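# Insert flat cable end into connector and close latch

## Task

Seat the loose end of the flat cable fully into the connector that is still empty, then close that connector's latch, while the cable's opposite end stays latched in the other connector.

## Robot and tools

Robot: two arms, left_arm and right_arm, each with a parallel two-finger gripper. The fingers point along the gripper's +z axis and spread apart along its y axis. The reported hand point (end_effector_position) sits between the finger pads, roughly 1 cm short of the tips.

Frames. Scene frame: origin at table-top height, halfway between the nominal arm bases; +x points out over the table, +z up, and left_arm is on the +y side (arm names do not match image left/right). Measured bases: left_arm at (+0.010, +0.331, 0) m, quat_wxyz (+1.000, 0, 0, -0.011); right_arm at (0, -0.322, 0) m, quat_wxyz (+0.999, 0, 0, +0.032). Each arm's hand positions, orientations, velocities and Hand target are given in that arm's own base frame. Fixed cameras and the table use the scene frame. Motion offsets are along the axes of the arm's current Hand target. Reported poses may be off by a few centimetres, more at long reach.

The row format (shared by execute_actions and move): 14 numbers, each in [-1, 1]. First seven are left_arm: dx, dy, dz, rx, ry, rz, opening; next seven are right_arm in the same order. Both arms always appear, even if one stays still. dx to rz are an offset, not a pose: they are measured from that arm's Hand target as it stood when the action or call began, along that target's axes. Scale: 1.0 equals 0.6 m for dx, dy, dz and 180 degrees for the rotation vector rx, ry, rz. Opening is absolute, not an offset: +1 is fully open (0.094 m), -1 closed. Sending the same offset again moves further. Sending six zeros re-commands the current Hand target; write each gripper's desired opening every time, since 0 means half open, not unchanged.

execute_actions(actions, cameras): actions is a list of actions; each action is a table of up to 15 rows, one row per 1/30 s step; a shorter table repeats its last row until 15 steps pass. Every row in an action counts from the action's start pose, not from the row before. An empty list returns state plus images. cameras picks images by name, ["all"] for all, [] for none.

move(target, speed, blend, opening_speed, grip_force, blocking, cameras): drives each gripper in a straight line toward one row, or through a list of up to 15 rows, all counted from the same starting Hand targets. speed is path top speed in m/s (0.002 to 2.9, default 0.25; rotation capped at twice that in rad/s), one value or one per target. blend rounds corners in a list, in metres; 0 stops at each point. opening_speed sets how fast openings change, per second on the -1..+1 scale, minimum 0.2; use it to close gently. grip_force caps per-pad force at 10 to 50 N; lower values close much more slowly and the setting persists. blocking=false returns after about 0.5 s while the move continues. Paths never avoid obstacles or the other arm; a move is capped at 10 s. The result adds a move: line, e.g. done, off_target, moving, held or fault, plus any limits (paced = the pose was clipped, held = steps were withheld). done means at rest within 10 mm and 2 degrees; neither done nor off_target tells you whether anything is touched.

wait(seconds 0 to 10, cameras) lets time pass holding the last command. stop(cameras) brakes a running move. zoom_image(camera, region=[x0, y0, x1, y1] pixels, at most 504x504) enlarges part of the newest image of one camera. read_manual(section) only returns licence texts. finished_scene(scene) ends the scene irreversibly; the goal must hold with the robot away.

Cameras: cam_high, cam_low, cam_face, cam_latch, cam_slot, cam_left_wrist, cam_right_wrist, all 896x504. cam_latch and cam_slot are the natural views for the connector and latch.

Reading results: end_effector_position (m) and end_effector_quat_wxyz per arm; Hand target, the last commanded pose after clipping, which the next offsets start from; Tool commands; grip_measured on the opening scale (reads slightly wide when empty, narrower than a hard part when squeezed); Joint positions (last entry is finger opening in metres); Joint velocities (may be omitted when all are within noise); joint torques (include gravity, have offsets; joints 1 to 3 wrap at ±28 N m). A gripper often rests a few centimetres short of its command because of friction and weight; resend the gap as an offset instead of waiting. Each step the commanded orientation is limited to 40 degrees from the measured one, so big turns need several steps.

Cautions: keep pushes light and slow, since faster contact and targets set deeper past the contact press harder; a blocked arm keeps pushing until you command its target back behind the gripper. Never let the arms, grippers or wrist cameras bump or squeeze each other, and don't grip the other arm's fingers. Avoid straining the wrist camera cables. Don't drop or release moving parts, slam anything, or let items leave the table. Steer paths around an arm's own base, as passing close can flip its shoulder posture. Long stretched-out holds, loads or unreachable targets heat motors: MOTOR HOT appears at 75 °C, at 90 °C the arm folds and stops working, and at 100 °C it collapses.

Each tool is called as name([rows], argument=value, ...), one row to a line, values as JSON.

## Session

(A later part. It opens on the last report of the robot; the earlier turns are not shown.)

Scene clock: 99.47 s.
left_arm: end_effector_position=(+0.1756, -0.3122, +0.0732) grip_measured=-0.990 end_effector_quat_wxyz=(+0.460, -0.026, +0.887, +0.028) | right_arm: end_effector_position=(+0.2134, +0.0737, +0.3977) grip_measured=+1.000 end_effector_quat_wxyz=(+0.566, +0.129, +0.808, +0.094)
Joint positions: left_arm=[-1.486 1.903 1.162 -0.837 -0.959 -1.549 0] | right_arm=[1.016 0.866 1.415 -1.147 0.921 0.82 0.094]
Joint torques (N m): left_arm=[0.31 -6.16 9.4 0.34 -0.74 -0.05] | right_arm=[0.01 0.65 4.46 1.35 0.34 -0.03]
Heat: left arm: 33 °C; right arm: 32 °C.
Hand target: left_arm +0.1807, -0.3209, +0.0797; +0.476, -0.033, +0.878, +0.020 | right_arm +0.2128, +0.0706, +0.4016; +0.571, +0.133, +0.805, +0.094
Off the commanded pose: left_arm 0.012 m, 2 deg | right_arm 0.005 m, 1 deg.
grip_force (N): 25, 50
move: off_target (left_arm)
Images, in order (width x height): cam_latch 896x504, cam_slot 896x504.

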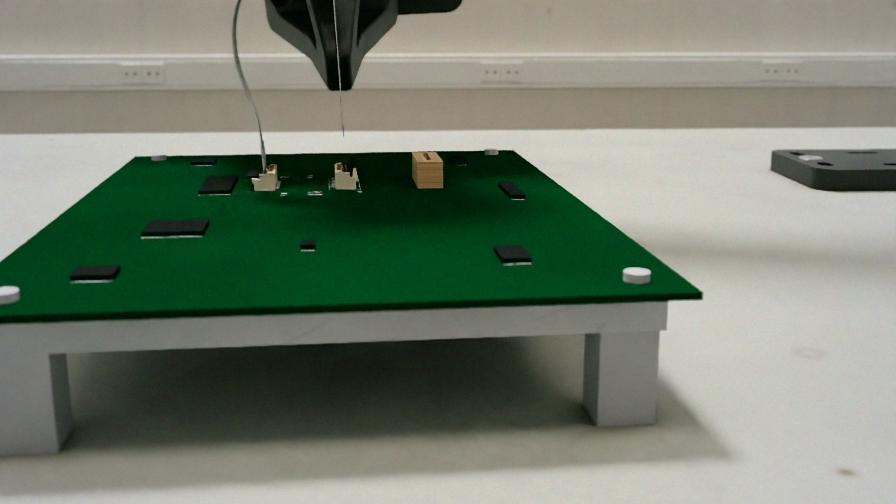

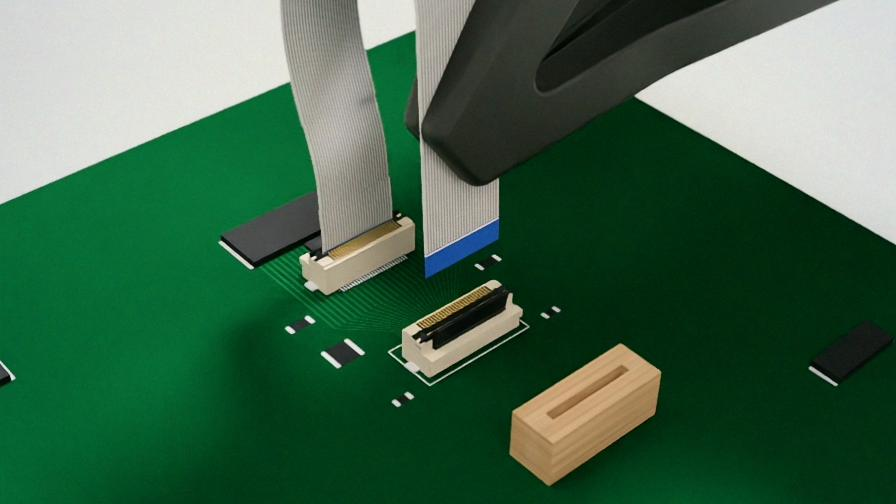

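zoom_image(camera="cam_slot", region=[390, 200, 540, 390])

zoom_image(camera="cam_latch", region=[310, 80, 390, 200])

Scaled by 2.653 from the camera's 896x504 image, which has a finer 1280x720 frame.

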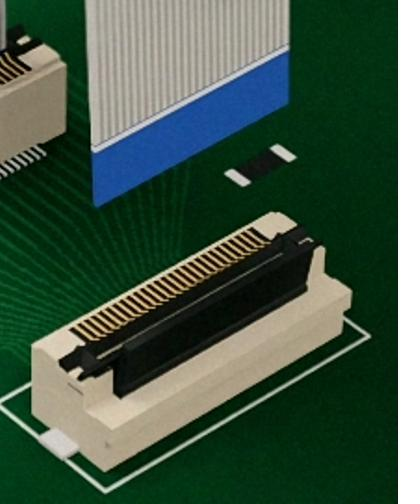

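Scaled by 4.200 from the camera's 896x504 image, which has a finer 1280x720 frame.

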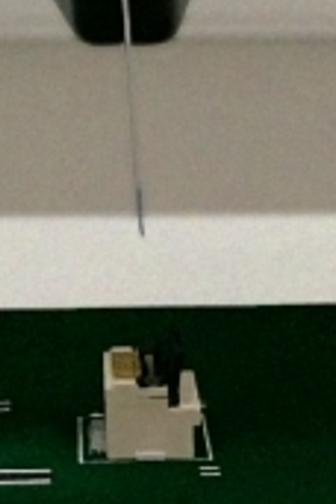

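move(target=[0.0084,0,0.0054,0,0,0,-1.0,0,0,0,0,0,0,1.0], cameras=["cam_slot","cam_latch"], speed=0.04)

zoom_image(camera="cam_slot", region=[390, 200, 540, 390])

zoom_image(camera="cam_latch", region=[310, 80, 390, 200])

Scene clock: 108.57 s.
left_arm: end_effector_position=(+0.1758, -0.3138, +0.0695) grip_measured=-0.990 end_effector_quat_wxyz=(+0.461, -0.026, +0.887, +0.028) | right_arm: end_effector_position=(+0.2134, +0.0737, +0.3977) grip_measured=+1.000 end_effector_quat_wxyz=(+0.566, +0.129, +0.808, +0.094)
Joint positions: left_arm=[-1.486 1.916 1.162 -0.825 -0.959 -1.549 0] | right_arm=[1.016 0.866 1.415 -1.147 0.921 0.82 0.094]
Joint torques (N m): left_arm=[0.25 -6.17 8.43 0.34 -0.74 -0.06] | right_arm=[-0.01 0.64 4.46 1.36 0.33 -0.04]
Heat: left arm: 33 °C; right arm: 32 °C.
Hand target: left_arm +0.1807, -0.3209, +0.0737; +0.476, -0.033, +0.878, +0.021 | right_arm +0.2128, +0.0706, +0.4016; +0.571, +0.133, +0.805, +0.094
Off the commanded pose: left_arm 0.010 m, 2 deg | right_arm 0.005 m, 1 deg.
grip_force (N): 25, 50
move: done
Images, in order (width x height): cam_latch 896x504, cam_slot 896x504.

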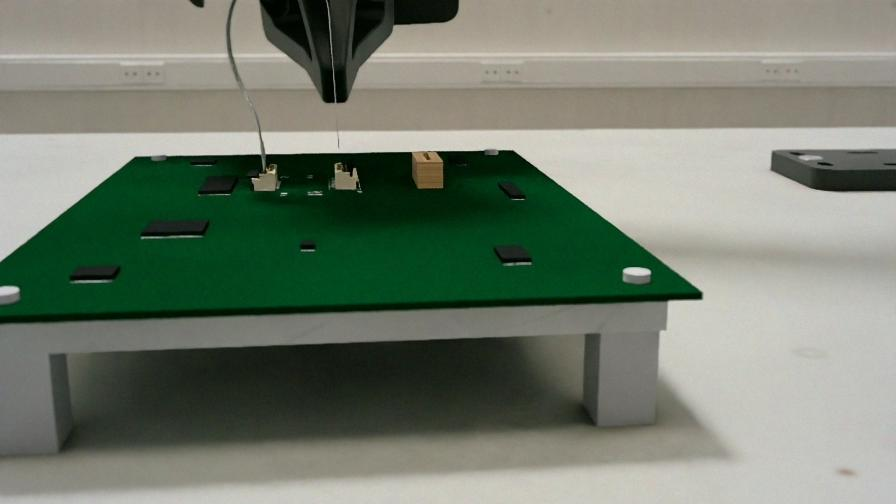

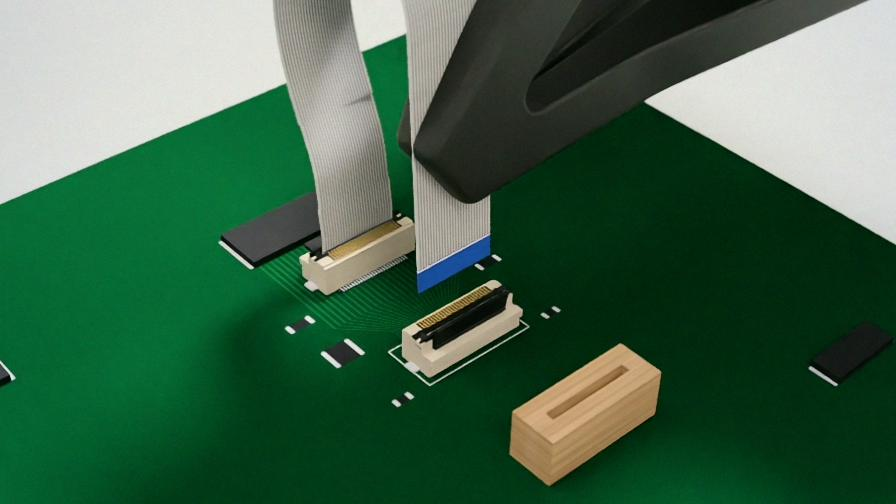

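Scaled by 2.653 from the camera's 896x504 image, which has a finer 1280x720 frame.

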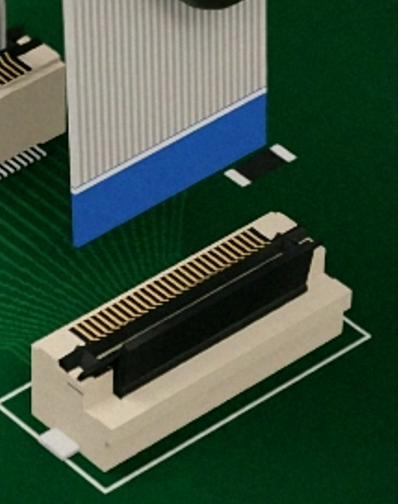

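Scaled by 4.200 from the camera's 896x504 image, which has a finer 1280x720 frame.

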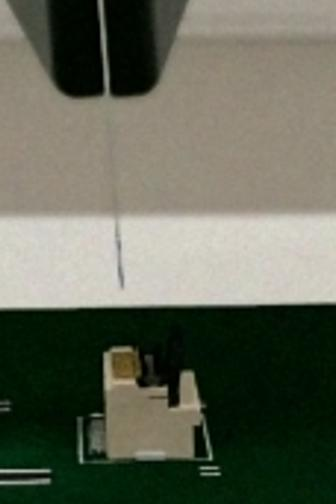

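move(target=[0,0.0117,0,0,0,0,-1.0,0,0,0,0,0,0,1.0], cameras=["cam_slot","cam_latch"], speed=0.04)

zoom_image(camera="cam_latch", region=[310, 80, 390, 200])

Scene clock: 110.87 s.
left_arm: end_effector_position=(+0.1759, -0.3153, +0.0695) grip_measured=-0.990 end_effector_quat_wxyz=(+0.461, -0.028, +0.887, +0.024) | right_arm: end_effector_position=(+0.2134, +0.0737, +0.3977) grip_measured=+1.000 end_effector_quat_wxyz=(+0.566, +0.129, +0.808, +0.094)
Joint positions: left_arm=[-1.486 1.916 1.162 -0.816 -0.959 -1.549 0] | right_arm=[1.016 0.866 1.415 -1.147 0.921 0.82 0.094]
Joint torques (N m): left_arm=[0.16 -7.79 5.41 0.41 -0.73 -0.08] | right_arm=[0.01 0.65 4.48 1.36 0.33 -0.04]
Heat: left arm: 33 °C; right arm: 32 °C.
Hand target: left_arm +0.1802, -0.3139, +0.0737; +0.476, -0.033, +0.878, +0.020 | right_arm +0.2128, +0.0706, +0.4016; +0.571, +0.133, +0.805, +0.094
Off the commanded pose: left_arm 0.006 m, 2 deg | right_arm 0.005 m, 1 deg.
grip_force (N): 25, 50
move: done
Images, in order (width x height): cam_latch 896x504, cam_slot 896x504.

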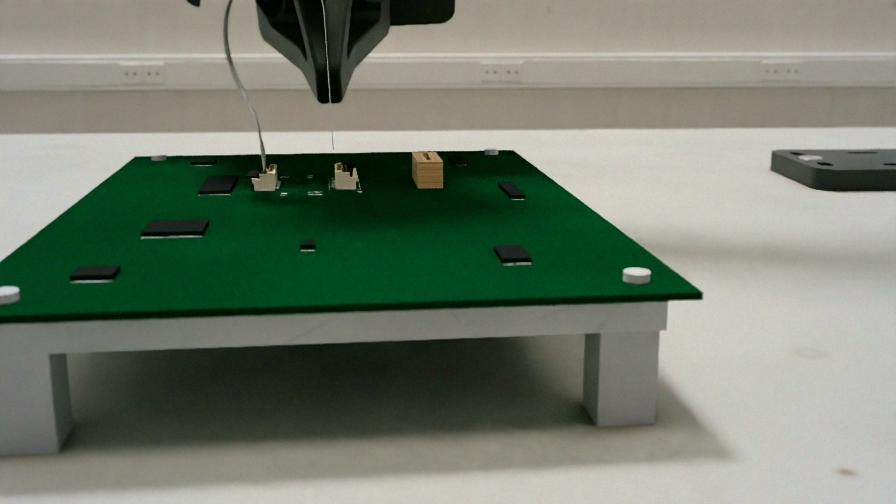

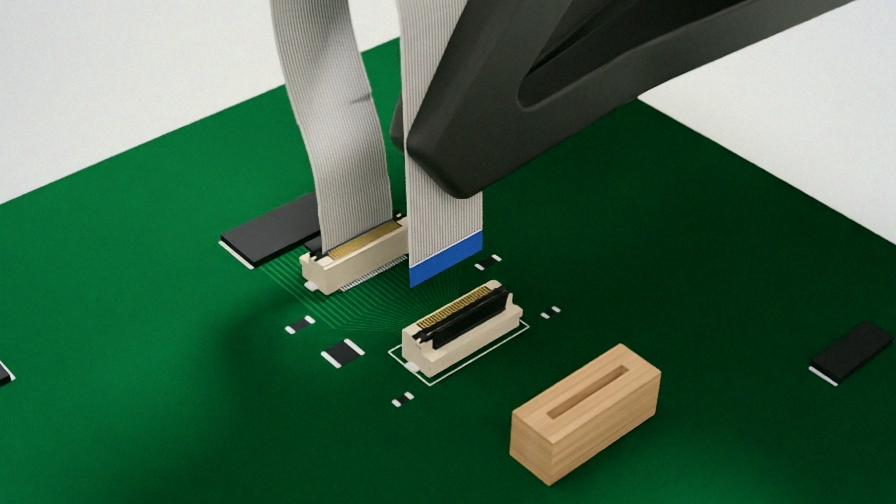

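Scaled by 4.200 from the camera's 896x504 image, which has a finer 1280x720 frame.

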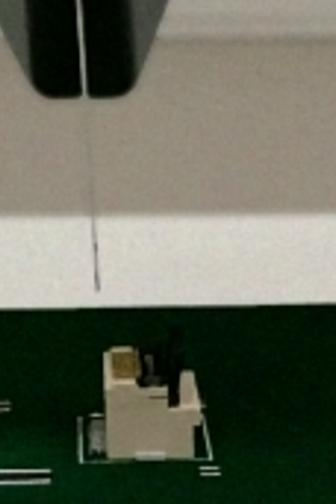

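move(target=[-0.0022,0.0075,-0.0014,0,0,0,-1.0,0,0,0,0,0,0,1.0], speed=0.03)

Scene clock: 119.80 s.
left_arm: end_effector_position=(+0.1756, -0.3110, +0.0661) grip_measured=-0.990 end_effector_quat_wxyz=(+0.461, -0.025, +0.887, +0.030) | right_arm: end_effector_position=(+0.2134, +0.0737, +0.3977) grip_measured=+1.000 end_effector_quat_wxyz=(+0.566, +0.129, +0.808, +0.094)
Joint positions: left_arm=[-1.486 1.916 1.147 -0.814 -0.959 -1.549 0] | right_arm=[1.016 0.866 1.415 -1.147 0.921 0.82 0.094]
Joint torques (N m): left_arm=[0.23 -9.03 5.2 0.4 -0.73 -0.1] | right_arm=[0.01 0.66 4.46 1.36 0.33 -0.04]
Heat: left arm: 32 °C; right arm: 32 °C.
Hand target: left_arm +0.1798, -0.3093, +0.0752; +0.476, -0.033, +0.878, +0.021 | right_arm +0.2128, +0.0706, +0.4016; +0.571, +0.133, +0.805, +0.094
Off the commanded pose: left_arm 0.010 m, 3 deg | right_arm 0.005 m, 1 deg.
grip_force (N): 25, 50
move: off_target (left_arm)

wait(seconds=0, cameras=["cam_slot","cam_latch"])

zoom_image(camera="cam_slot", region=[390, 200, 540, 390])

zoom_image(camera="cam_latch", region=[310, 80, 390, 200])

Scene clock: 120.83 s.
left_arm: end_effector_position=(+0.1756, -0.3110, +0.0661) grip_measured=-0.990 end_effector_quat_wxyz=(+0.461, -0.025, +0.887, +0.030) | right_arm: end_effector_position=(+0.2134, +0.0737, +0.3977) grip_measured=+1.000 end_effector_quat_wxyz=(+0.566, +0.129, +0.808, +0.094)
Joint positions: left_arm=[-1.486 1.916 1.147 -0.814 -0.959 -1.549 0] | right_arm=[1.016 0.866 1.415 -1.147 0.921 0.82 0.094]
Joint torques (N m): left_arm=[0.29 -9.11 5.18 0.37 -0.71 -0.07] | right_arm=[0.02 0.65 4.46 1.36 0.33 -0.04]
Heat: left arm: 32 °C; right arm: 32 °C.
Hand target: left_arm +0.1798, -0.3093, +0.0752; +0.476, -0.033, +0.878, +0.021 | right_arm +0.2128, +0.0706, +0.4016; +0.571, +0.133, +0.805, +0.094
Tool commands: left_gripper/opening=-1.0 right_gripper/opening=+1.0
Off the commanded pose: left_arm 0.010 m, 3 deg | right_arm 0.005 m, 1 deg.
grip_force (N): 25, 50
Images, in order (width x height): cam_latch 896x504, cam_slot 896x504.

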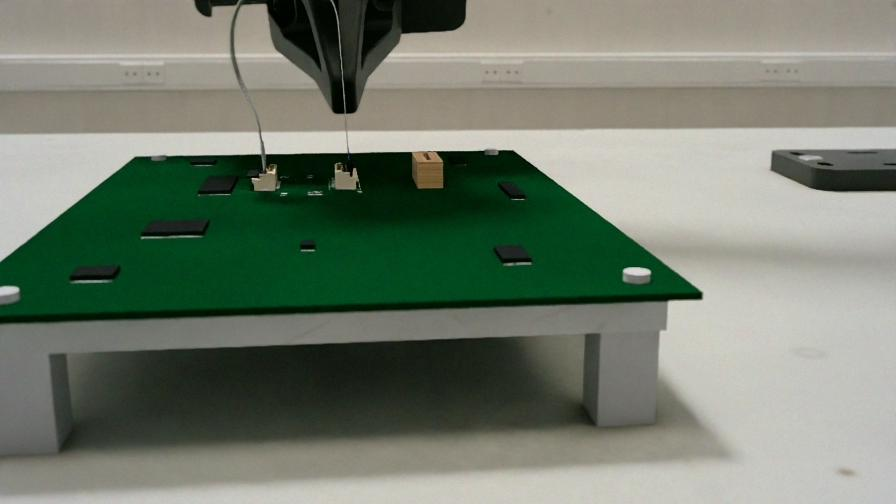

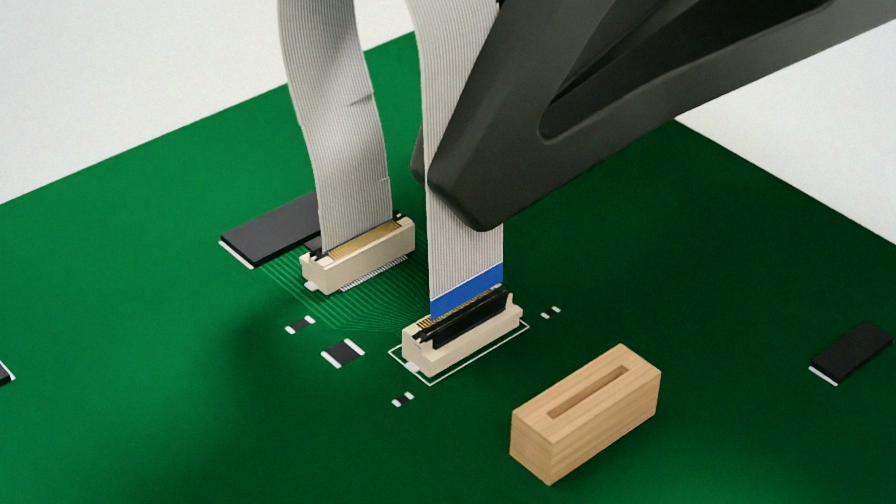

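Scaled by 2.653 from the camera's 896x504 image, which has a finer 1280x720 frame.

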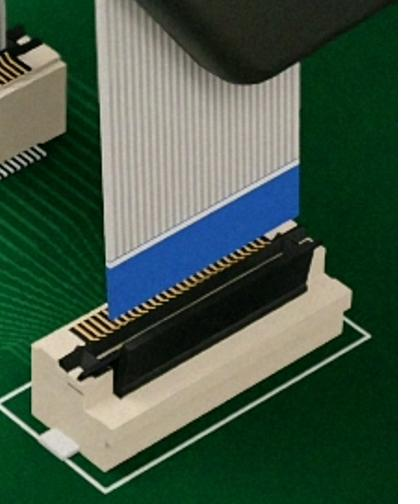

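Scaled by 4.200 from the camera's 896x504 image, which has a finer 1280x720 frame.

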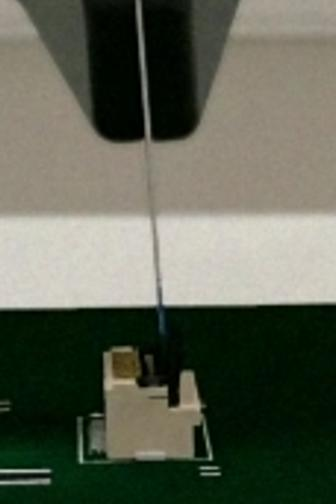

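move([
  [0,-0.0018,0,0.0012,0.0002,-0.0018,-1.0,0,0,0,0,0,0,1.0],
  [0.0057,-0.0018,0.0035,0.0036,0.0005,-0.0056,-1.0,0,0,0,0,0,0,1.0],
], speed=0.02, cameras=["cam_slot","cam_latch"])

zoom_image(camera="cam_slot", region=[390, 200, 540, 390])

zoom_image(camera="cam_latch", region=[310, 80, 390, 200])

Scene clock: 129.20 s.
left_arm: end_effector_position=(+0.1756, -0.3112, +0.0623) grip_measured=-0.990 end_effector_quat_wxyz=(+0.461, -0.028, +0.887, +0.024) | right_arm: end_effector_position=(+0.2134, +0.0737, +0.3977) grip_measured=+1.000 end_effector_quat_wxyz=(+0.566, +0.129, +0.808, +0.094)
Joint positions: left_arm=[-1.486 1.916 1.129 -0.782 -0.96 -1.549 0] | right_arm=[1.016 0.866 1.415 -1.147 0.921 0.82 0.094]
Joint torques (N m): left_arm=[0.25 -9.02 5.01 0.41 -0.69 -0.09] | right_arm=[-0.01 0.65 4.46 1.36 0.33 -0.03]
Heat: left arm: 32 °C; right arm: 32 °C.
Hand target: left_arm +0.1798, -0.3104, +0.0712; +0.476, -0.038, +0.879, +0.011 | right_arm +0.2128, +0.0706, +0.4016; +0.571, +0.133, +0.805, +0.094
Off the commanded pose: left_arm 0.010 m, 3 deg | right_arm 0.005 m, 1 deg.
grip_force (N): 25, 50
move: off_target (left_arm)
Images, in order (width x height): cam_latch 896x504, cam_slot 896x504.

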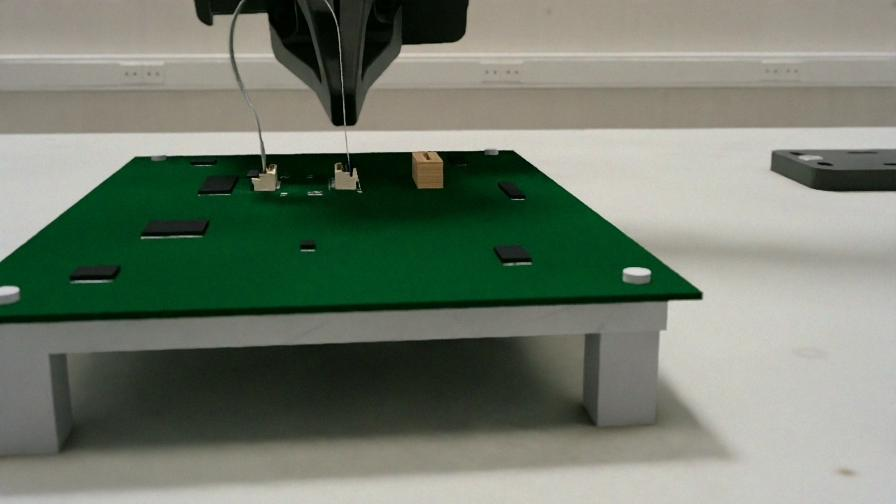

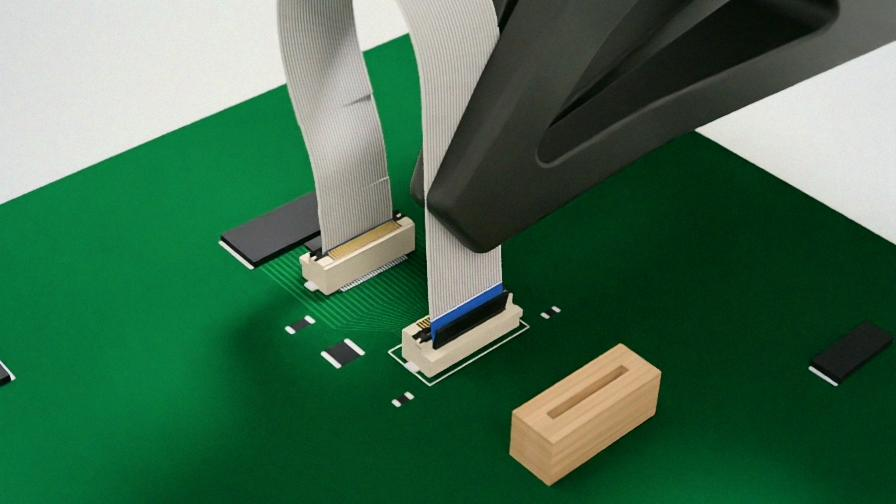

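Scaled by 2.653 from the camera's 896x504 image, which has a finer 1280x720 frame.

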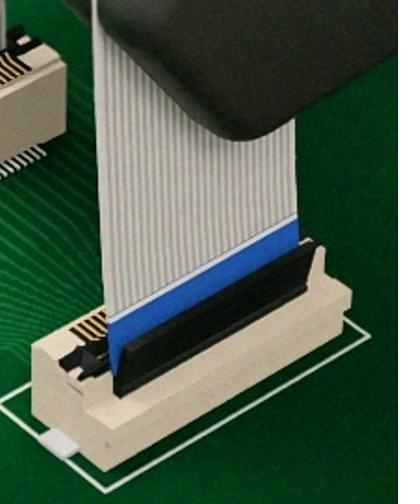

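Scaled by 4.200 from the camera's 896x504 image, which has a finer 1280x720 frame.

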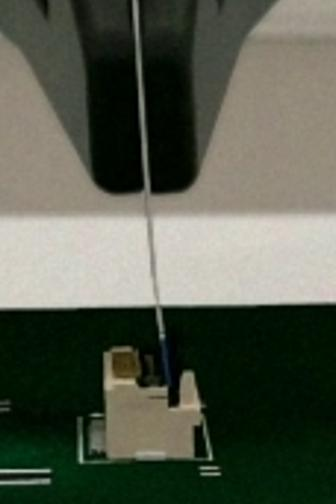

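move(target=[0,-0.0027,0,0.0017,0.0002,-0.0027,-1.0,0,0,0,0,0,0,1.0], speed=0.02, cameras=["cam_slot","cam_latch"])

zoom_image(camera="cam_slot", region=[390, 200, 540, 390])

zoom_image(camera="cam_latch", region=[325, 130, 375, 200])

Scene clock: 133.20 s.
left_arm: end_effector_position=(+0.1757, -0.3122, +0.0623) grip_measured=-0.990 end_effector_quat_wxyz=(+0.461, -0.030, +0.887, +0.021) | right_arm: end_effector_position=(+0.2134, +0.0737, +0.3977) grip_measured=+1.000 end_effector_quat_wxyz=(+0.566, +0.129, +0.808, +0.094)
Joint positions: left_arm=[-1.486 1.916 1.129 -0.776 -0.96 -1.549 0] | right_arm=[1.016 0.866 1.415 -1.147 0.921 0.82 0.094]
Joint torques (N m): left_arm=[0.35 -8.96 4.92 0.47 -0.7 -0.07] | right_arm=[-0.01 0.66 4.46 1.36 0.34 -0.03]
Heat: left arm: 32 °C; right arm: 32 °C.
Hand target: left_arm +0.1799, -0.3120, +0.0713; +0.476, -0.041, +0.879, +0.007 | right_arm +0.2128, +0.0706, +0.4016; +0.571, +0.133, +0.805, +0.094
Off the commanded pose: left_arm 0.010 m, 3 deg | right_arm 0.005 m, 1 deg.
grip_force (N): 25, 50
move: off_target (left_arm)
Images, in order (width x height): cam_latch 896x504, cam_slot 896x504.

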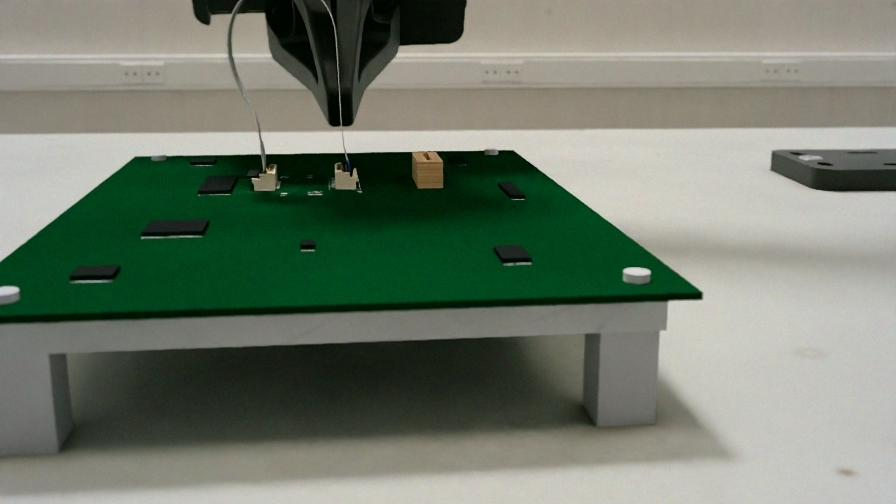

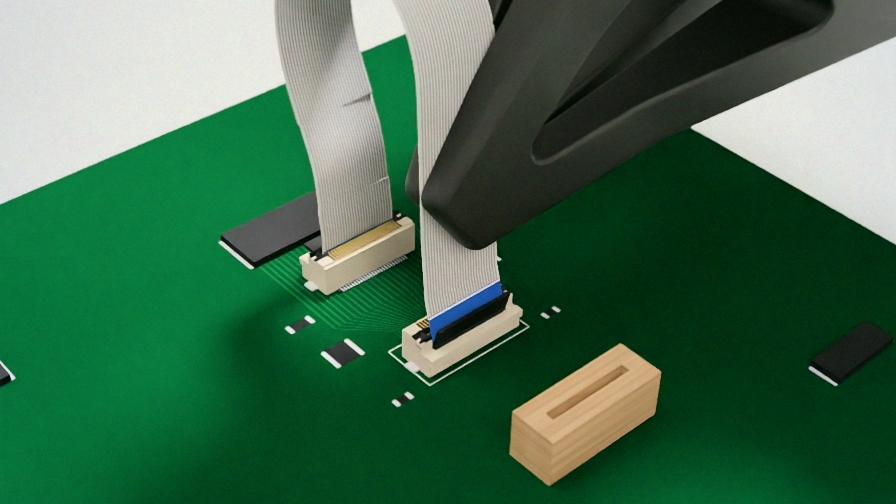

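Scaled by 2.653 from the camera's 896x504 image, which has a finer 1280x720 frame.

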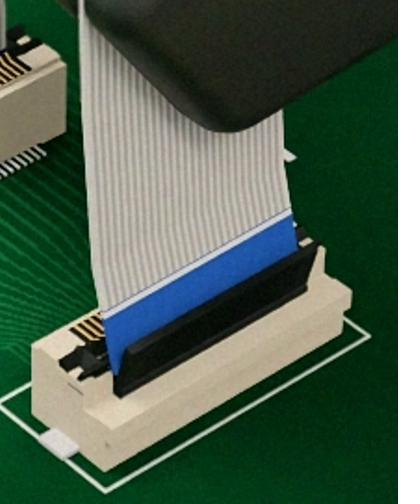

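Scaled by 7.200 from the camera's 896x504 image, which has a finer 1280x720 frame.

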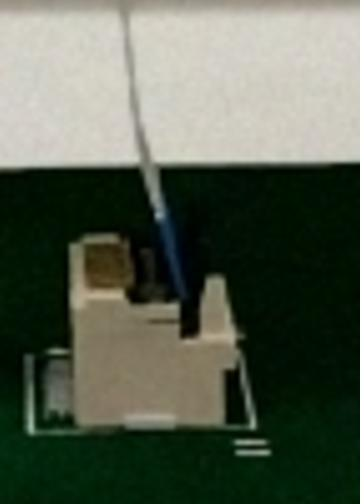

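move(target=[-0.0078,0.004,-0.0048,0,0,0,-1.0,0,0,0,0,0,0,1.0], speed=0.02, cameras=["cam_slot","cam_latch"])

zoom_image(camera="cam_slot", region=[390, 200, 540, 390])

zoom_image(camera="cam_latch", region=[325, 130, 375, 200])

Scene clock: 139.37 s.
left_arm: end_effector_position=(+0.1757, -0.3123, +0.0623) grip_measured=-0.990 end_effector_quat_wxyz=(+0.461, -0.030, +0.887, +0.021) | right_arm: end_effector_position=(+0.2134, +0.0737, +0.3977) grip_measured=+1.000 end_effector_quat_wxyz=(+0.566, +0.129, +0.808, +0.094)
Joint positions: left_arm=[-1.486 1.916 1.129 -0.776 -0.96 -1.549 0] | right_arm=[1.016 0.866 1.415 -1.147 0.921 0.82 0.094]
Joint torques (N m): left_arm=[0.44 -10.3 4.71 0.34 -0.71 -0.06] | right_arm=[0.01 0.64 4.48 1.36 0.33 -0.04]
Heat: left arm: 32 °C; right arm: 32 °C.
Hand target: left_arm +0.1799, -0.3095, +0.0767; +0.476, -0.041, +0.879, +0.007 | right_arm +0.2128, +0.0706, +0.4016; +0.571, +0.133, +0.805, +0.094
Off the commanded pose: left_arm 0.015 m, 3 deg | right_arm 0.005 m, 1 deg.
grip_force (N): 25, 50
move: off_target (left_arm)
Images, in order (width x height): cam_latch 896x504, cam_slot 896x504.

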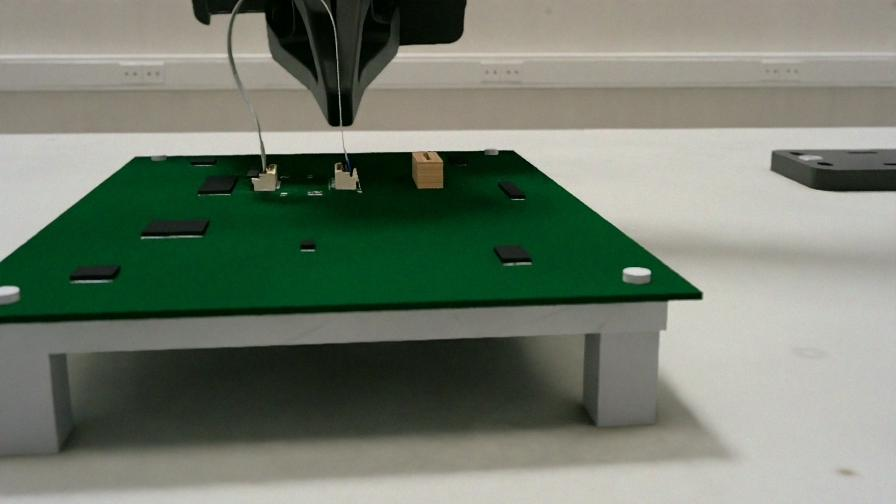

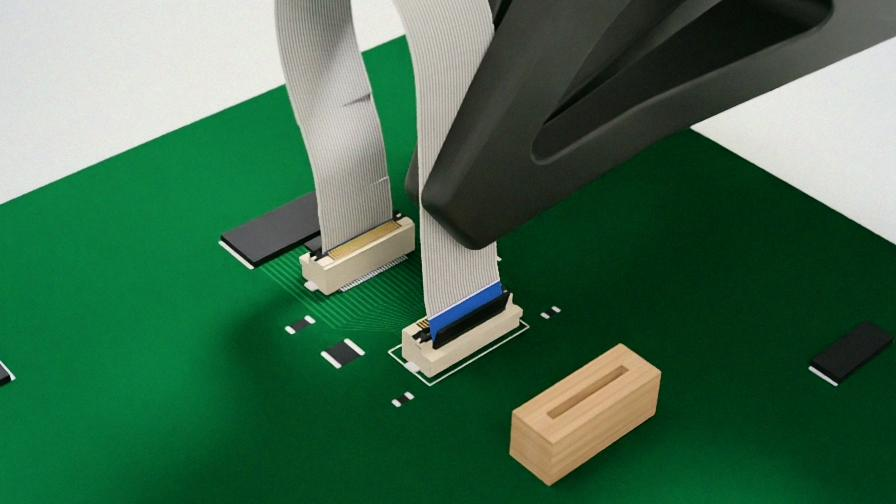

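Scaled by 2.653 from the camera's 896x504 image, which has a finer 1280x720 frame.

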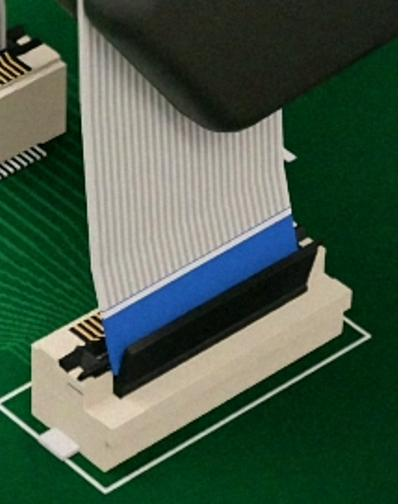

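Scaled by 7.200 from the camera's 896x504 image, which has a finer 1280x720 frame.

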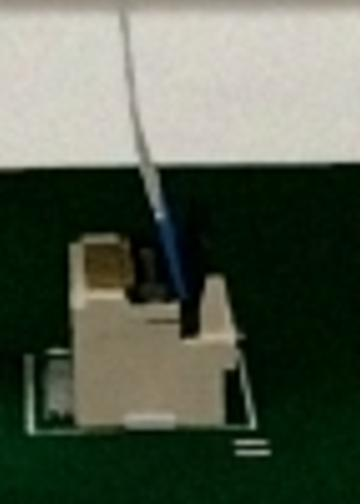

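move(target=[-0.0058,0.003,-0.0036,0,0,0,-1.0,0,0,0,0,0,0,1.0], speed=0.02)

Scene clock: 140.63 s.
left_arm: end_effector_position=(+0.1758, -0.3132, +0.0676) grip_measured=-0.990 end_effector_quat_wxyz=(+0.462, -0.034, +0.886, +0.013) | right_arm: end_effector_position=(+0.2134, +0.0737, +0.3977) grip_measured=+1.000 end_effector_quat_wxyz=(+0.566, +0.129, +0.808, +0.094)
Joint positions: left_arm=[-1.486 1.898 1.129 -0.776 -0.96 -1.549 0] | right_arm=[1.016 0.866 1.415 -1.147 0.921 0.82 0.094]
Joint torques (N m): left_arm=[0.42 -10.29 4.93 0.28 -0.69 -0.05] | right_arm=[-0.01 0.65 4.45 1.36 0.34 -0.03]
Heat: left arm: 32 °C; right arm: 32 °C.
Hand target: left_arm +0.1798, -0.3076, +0.0808; +0.476, -0.041, +0.879, +0.007 | right_arm +0.2128, +0.0706, +0.4016; +0.571, +0.133, +0.805, +0.094
Off the commanded pose: left_arm 0.015 m, 2 deg | right_arm 0.005 m, 1 deg.
grip_force (N): 25, 50
move: off_target (left_arm)

move(target=[-0.0004,0.0066,0.0003,-0.0042,-0.0006,0.0065,-1.0,0,0,0,0,0,0,1.0], speed=0.02, cameras=["cam_slot","cam_latch"])

zoom_image(camera="cam_latch", region=[310, 80, 390, 200])

zoom_image(camera="cam_slot", region=[390, 200, 540, 390])

Scene clock: 144.40 s.
left_arm: end_effector_position=(+0.1756, -0.3106, +0.0676) grip_measured=-0.990 end_effector_quat_wxyz=(+0.461, -0.030, +0.887, +0.020) | right_arm: end_effector_position=(+0.2134, +0.0737, +0.3977) grip_measured=+1.000 end_effector_quat_wxyz=(+0.566, +0.129, +0.808, +0.094)
Joint positions: left_arm=[-1.486 1.898 1.129 -0.791 -0.96 -1.549 0] | right_arm=[1.016 0.866 1.415 -1.147 0.921 0.82 0.094]
Joint torques (N m): left_arm=[0.53 -10.04 4.82 0.18 -0.72 -0.05] | right_arm=[-0.01 0.64 4.46 1.36 0.33 -0.04]
Heat: left arm: 32 °C; right arm: 32 °C.
Hand target: left_arm +0.1798, -0.3036, +0.0808; +0.476, -0.035, +0.878, +0.018 | right_arm +0.2128, +0.0706, +0.4016; +0.571, +0.133, +0.805, +0.094
Off the commanded pose: left_arm 0.016 m, 2 deg | right_arm 0.005 m, 1 deg.
grip_force (N): 25, 50
move: off_target (left_arm)
Images, in order (width x height): cam_latch 896x504, cam_slot 896x504.

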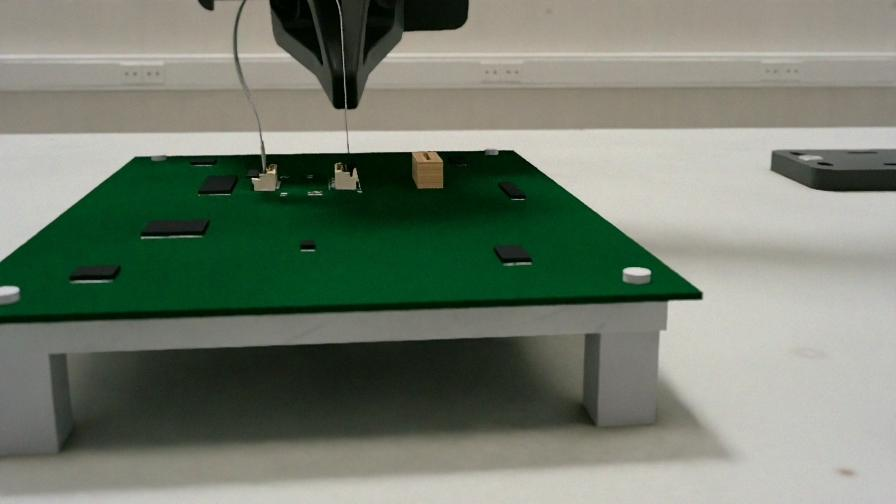

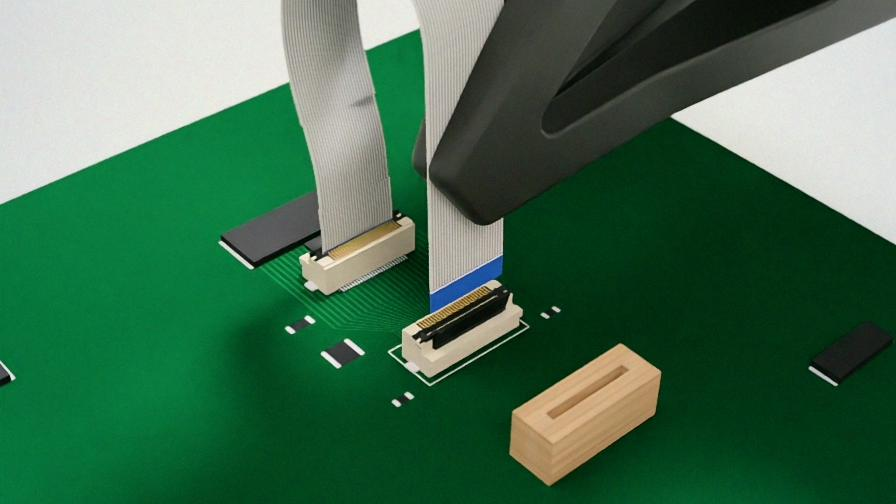

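Scaled by 4.200 from the camera's 896x504 image, which has a finer 1280x720 frame.

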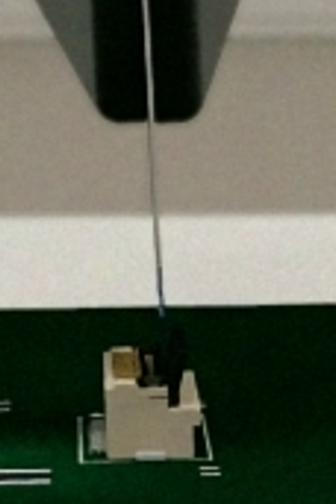

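Scaled by 2.653 from the camera's 896x504 image, which has a finer 1280x720 frame.

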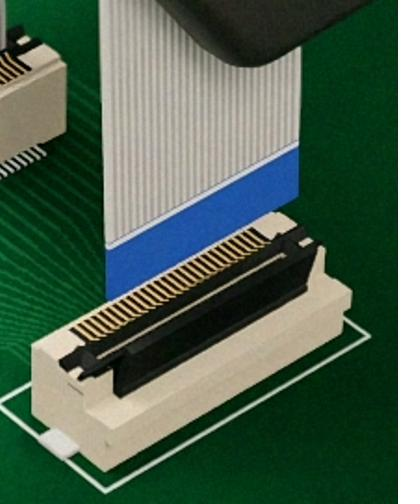

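move(target=[0.0165,-0.0088,0.01,0,0,0,-1.0,0,0,0,0,0,0,1.0], speed=0.03)

Scene clock: 150.00 s.
left_arm: end_effector_position=(+0.1757, -0.3119, +0.0676) grip_measured=-0.990 end_effector_quat_wxyz=(+0.461, -0.032, +0.886, +0.016) | right_arm: end_effector_position=(+0.2134, +0.0737, +0.3977) grip_measured=+1.000 end_effector_quat_wxyz=(+0.566, +0.129, +0.808, +0.094)
Joint positions: left_arm=[-1.486 1.898 1.129 -0.783 -0.96 -1.549 0] | right_arm=[1.016 0.866 1.415 -1.147 0.921 0.82 0.094]
Joint torques (N m): left_arm=[0.25 -7.2 5.18 0.42 -0.75 -0.04] | right_arm=[-0.02 0.65 4.45 1.36 0.34 -0.04]
Heat: left arm: 31 °C; right arm: 32 °C.
Hand target: left_arm +0.1798, -0.3090, +0.0692; +0.476, -0.035, +0.878, +0.018 | right_arm +0.2128, +0.0706, +0.4016; +0.571, +0.133, +0.805, +0.094
Off the commanded pose: left_arm 0.005 m, 2 deg | right_arm 0.005 m, 1 deg.
grip_force (N): 25, 50
move: done

move(target=[0.0082,0.0038,0.0057,-0.004,-0.0006,0.0061,-1.0,0,0,0,0,0,0,1.0], speed=0.03)

Scene clock: 153.80 s.
left_arm: end_effector_position=(+0.1757, -0.3120, +0.0676) grip_measured=-0.990 end_effector_quat_wxyz=(+0.461, -0.032, +0.886, +0.016) | right_arm: end_effector_position=(+0.2134, +0.0737, +0.3977) grip_measured=+1.000 end_effector_quat_wxyz=(+0.566, +0.129, +0.808, +0.094)
Joint positions: left_arm=[-1.486 1.898 1.129 -0.783 -0.96 -1.549 0] | right_arm=[1.016 0.866 1.415 -1.147 0.921 0.82 0.094]
Joint torques (N m): left_arm=[0.34 -6.15 4.72 0.45 -0.74 -0.06] | right_arm=[0.01 0.65 4.44 1.36 0.33 -0.04]
Heat: left arm: 31 °C; right arm: 32 °C.
Hand target: left_arm +0.1798, -0.3067, +0.0632; +0.477, -0.030, +0.878, +0.028 | right_arm +0.2128, +0.0706, +0.4016; +0.571, +0.133, +0.805, +0.094
Off the commanded pose: left_arm 0.008 m, 2 deg | right_arm 0.005 m, 1 deg.
grip_force (N): 25, 50
move: done

move(target=[0.00108,0.0019,0.00089,-0.00069,-0.0001,0.00107,-1,0,0,0,0,0,0,1], speed=0.03, cameras=["cam_latch","cam_slot"])

zoom_image(camera="cam_latch", region=[310, 80, 390, 200])

zoom_image(camera="cam_slot", region=[390, 200, 540, 390])

Scene clock: 163.37 s.
left_arm: end_effector_position=(+0.1755, -0.3096, +0.0658) grip_measured=-0.990 end_effector_quat_wxyz=(+0.461, -0.030, +0.886, +0.020) | right_arm: end_effector_position=(+0.2134, +0.0737, +0.3977) grip_measured=+1.000 end_effector_quat_wxyz=(+0.566, +0.129, +0.808, +0.094)
Joint positions: left_arm=[-1.486 1.898 1.121 -0.782 -0.96 -1.549 0] | right_arm=[1.016 0.866 1.415 -1.147 0.921 0.82 0.094]
Joint torques (N m): left_arm=[0.4 -6.02 5.23 0.44 -0.72 -0.02] | right_arm=[-0.01 0.65 4.46 1.36 0.33 -0.03]
Heat: left arm: 31 °C; right arm: 32 °C.
Hand target: left_arm +0.1798, -0.3056, +0.0625; +0.477, -0.029, +0.878, +0.029 | right_arm +0.2128, +0.0706, +0.4016; +0.571, +0.133, +0.805, +0.094
Off the commanded pose: left_arm 0.007 m, 2 deg | right_arm 0.005 m, 1 deg.
grip_force (N): 25, 50
move: done
Images, in order (width x height): cam_latch 896x504, cam_slot 896x504.

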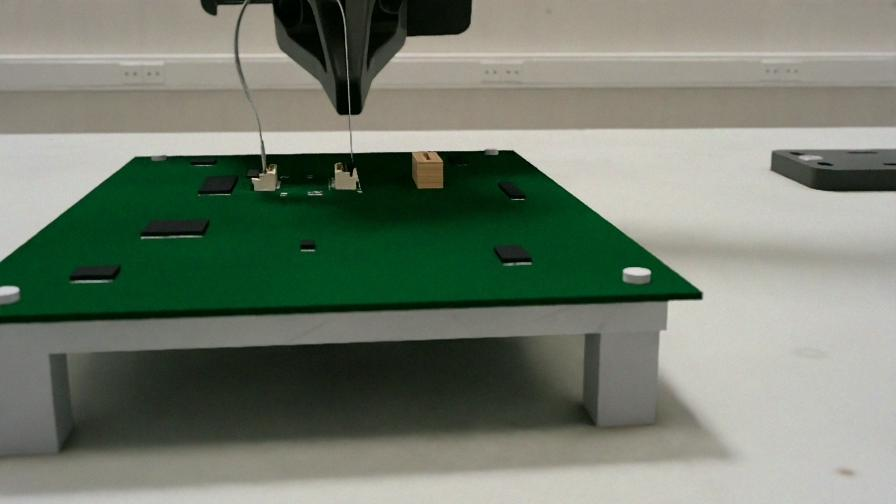

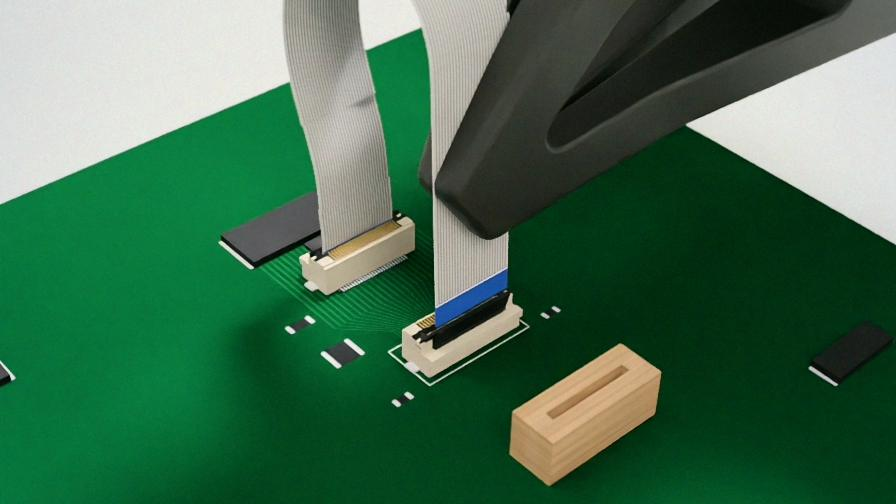

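Scaled by 4.200 from the camera's 896x504 image, which has a finer 1280x720 frame.

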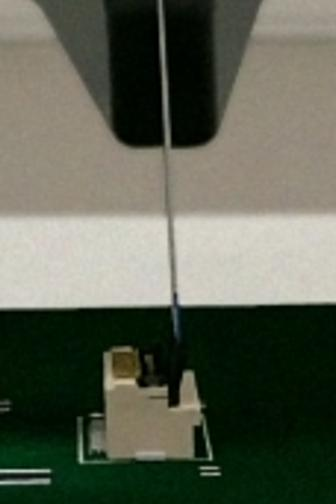

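Scaled by 2.653 from the camera's 896x504 image, which has a finer 1280x720 frame.

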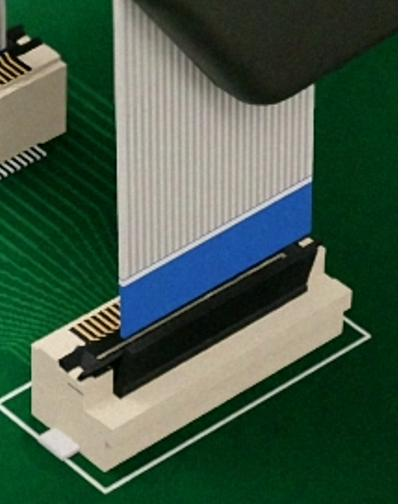

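move(target=[0.00005,-0.0016,-0.00011,0.001,0.00014,-0.0015,-1,0,0,0,0,0,0,1], speed=0.03, cameras=["cam_latch","cam_slot"])

zoom_image(camera="cam_latch", region=[325, 130, 375, 200])

Scene clock: 167.10 s.
left_arm: end_effector_position=(+0.1756, -0.3102, +0.0658) grip_measured=-0.990 end_effector_quat_wxyz=(+0.462, -0.031, +0.886, +0.018) | right_arm: end_effector_position=(+0.2134, +0.0737, +0.3977) grip_measured=+1.000 end_effector_quat_wxyz=(+0.566, +0.129, +0.808, +0.094)
Joint positions: left_arm=[-1.486 1.898 1.121 -0.778 -0.96 -1.549 0] | right_arm=[1.016 0.866 1.415 -1.147 0.921 0.82 0.094]
Joint torques (N m): left_arm=[0.23 -5.98 5.2 0.4 -0.75 -0.06] | right_arm=[0.01 0.64 4.46 1.36 0.33 -0.04]
Heat: left arm: 31 °C; right arm: 32 °C.
Hand target: left_arm +0.1798, -0.3065, +0.0625; +0.477, -0.030, +0.878, +0.027 | right_arm +0.2128, +0.0706, +0.4016; +0.571, +0.133, +0.805, +0.094
Off the commanded pose: left_arm 0.007 m, 2 deg | right_arm 0.005 m, 1 deg.
grip_force (N): 25, 50
move: done
Images, in order (width x height): cam_latch 896x504, cam_slot 896x504.

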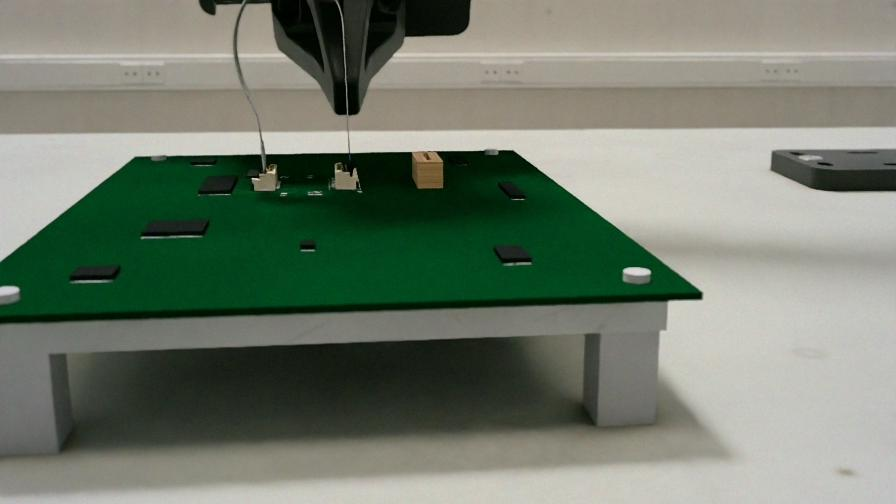

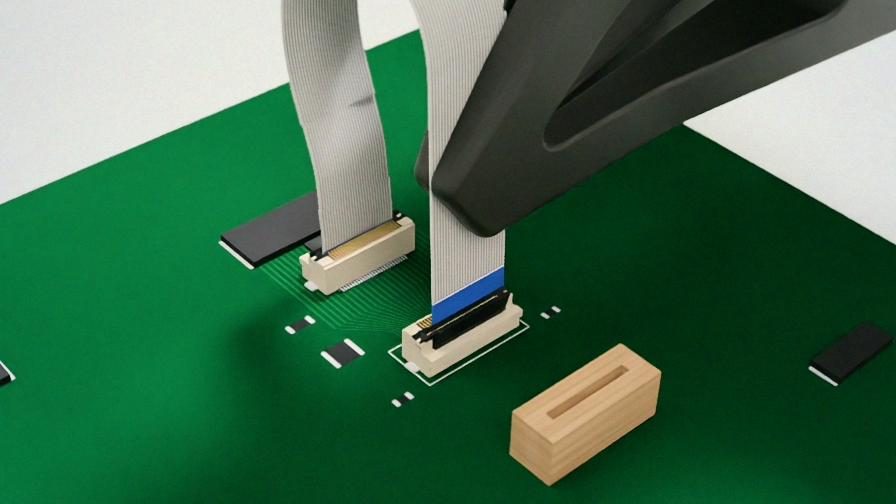

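Scaled by 7.200 from the camera's 896x504 image, which has a finer 1280x720 frame.

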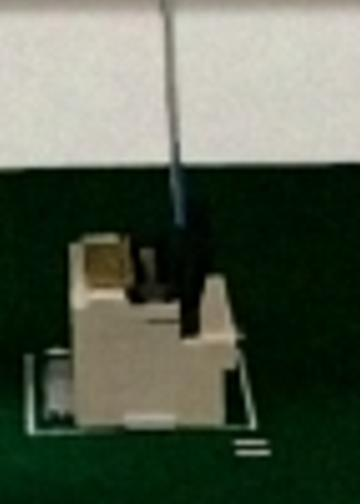

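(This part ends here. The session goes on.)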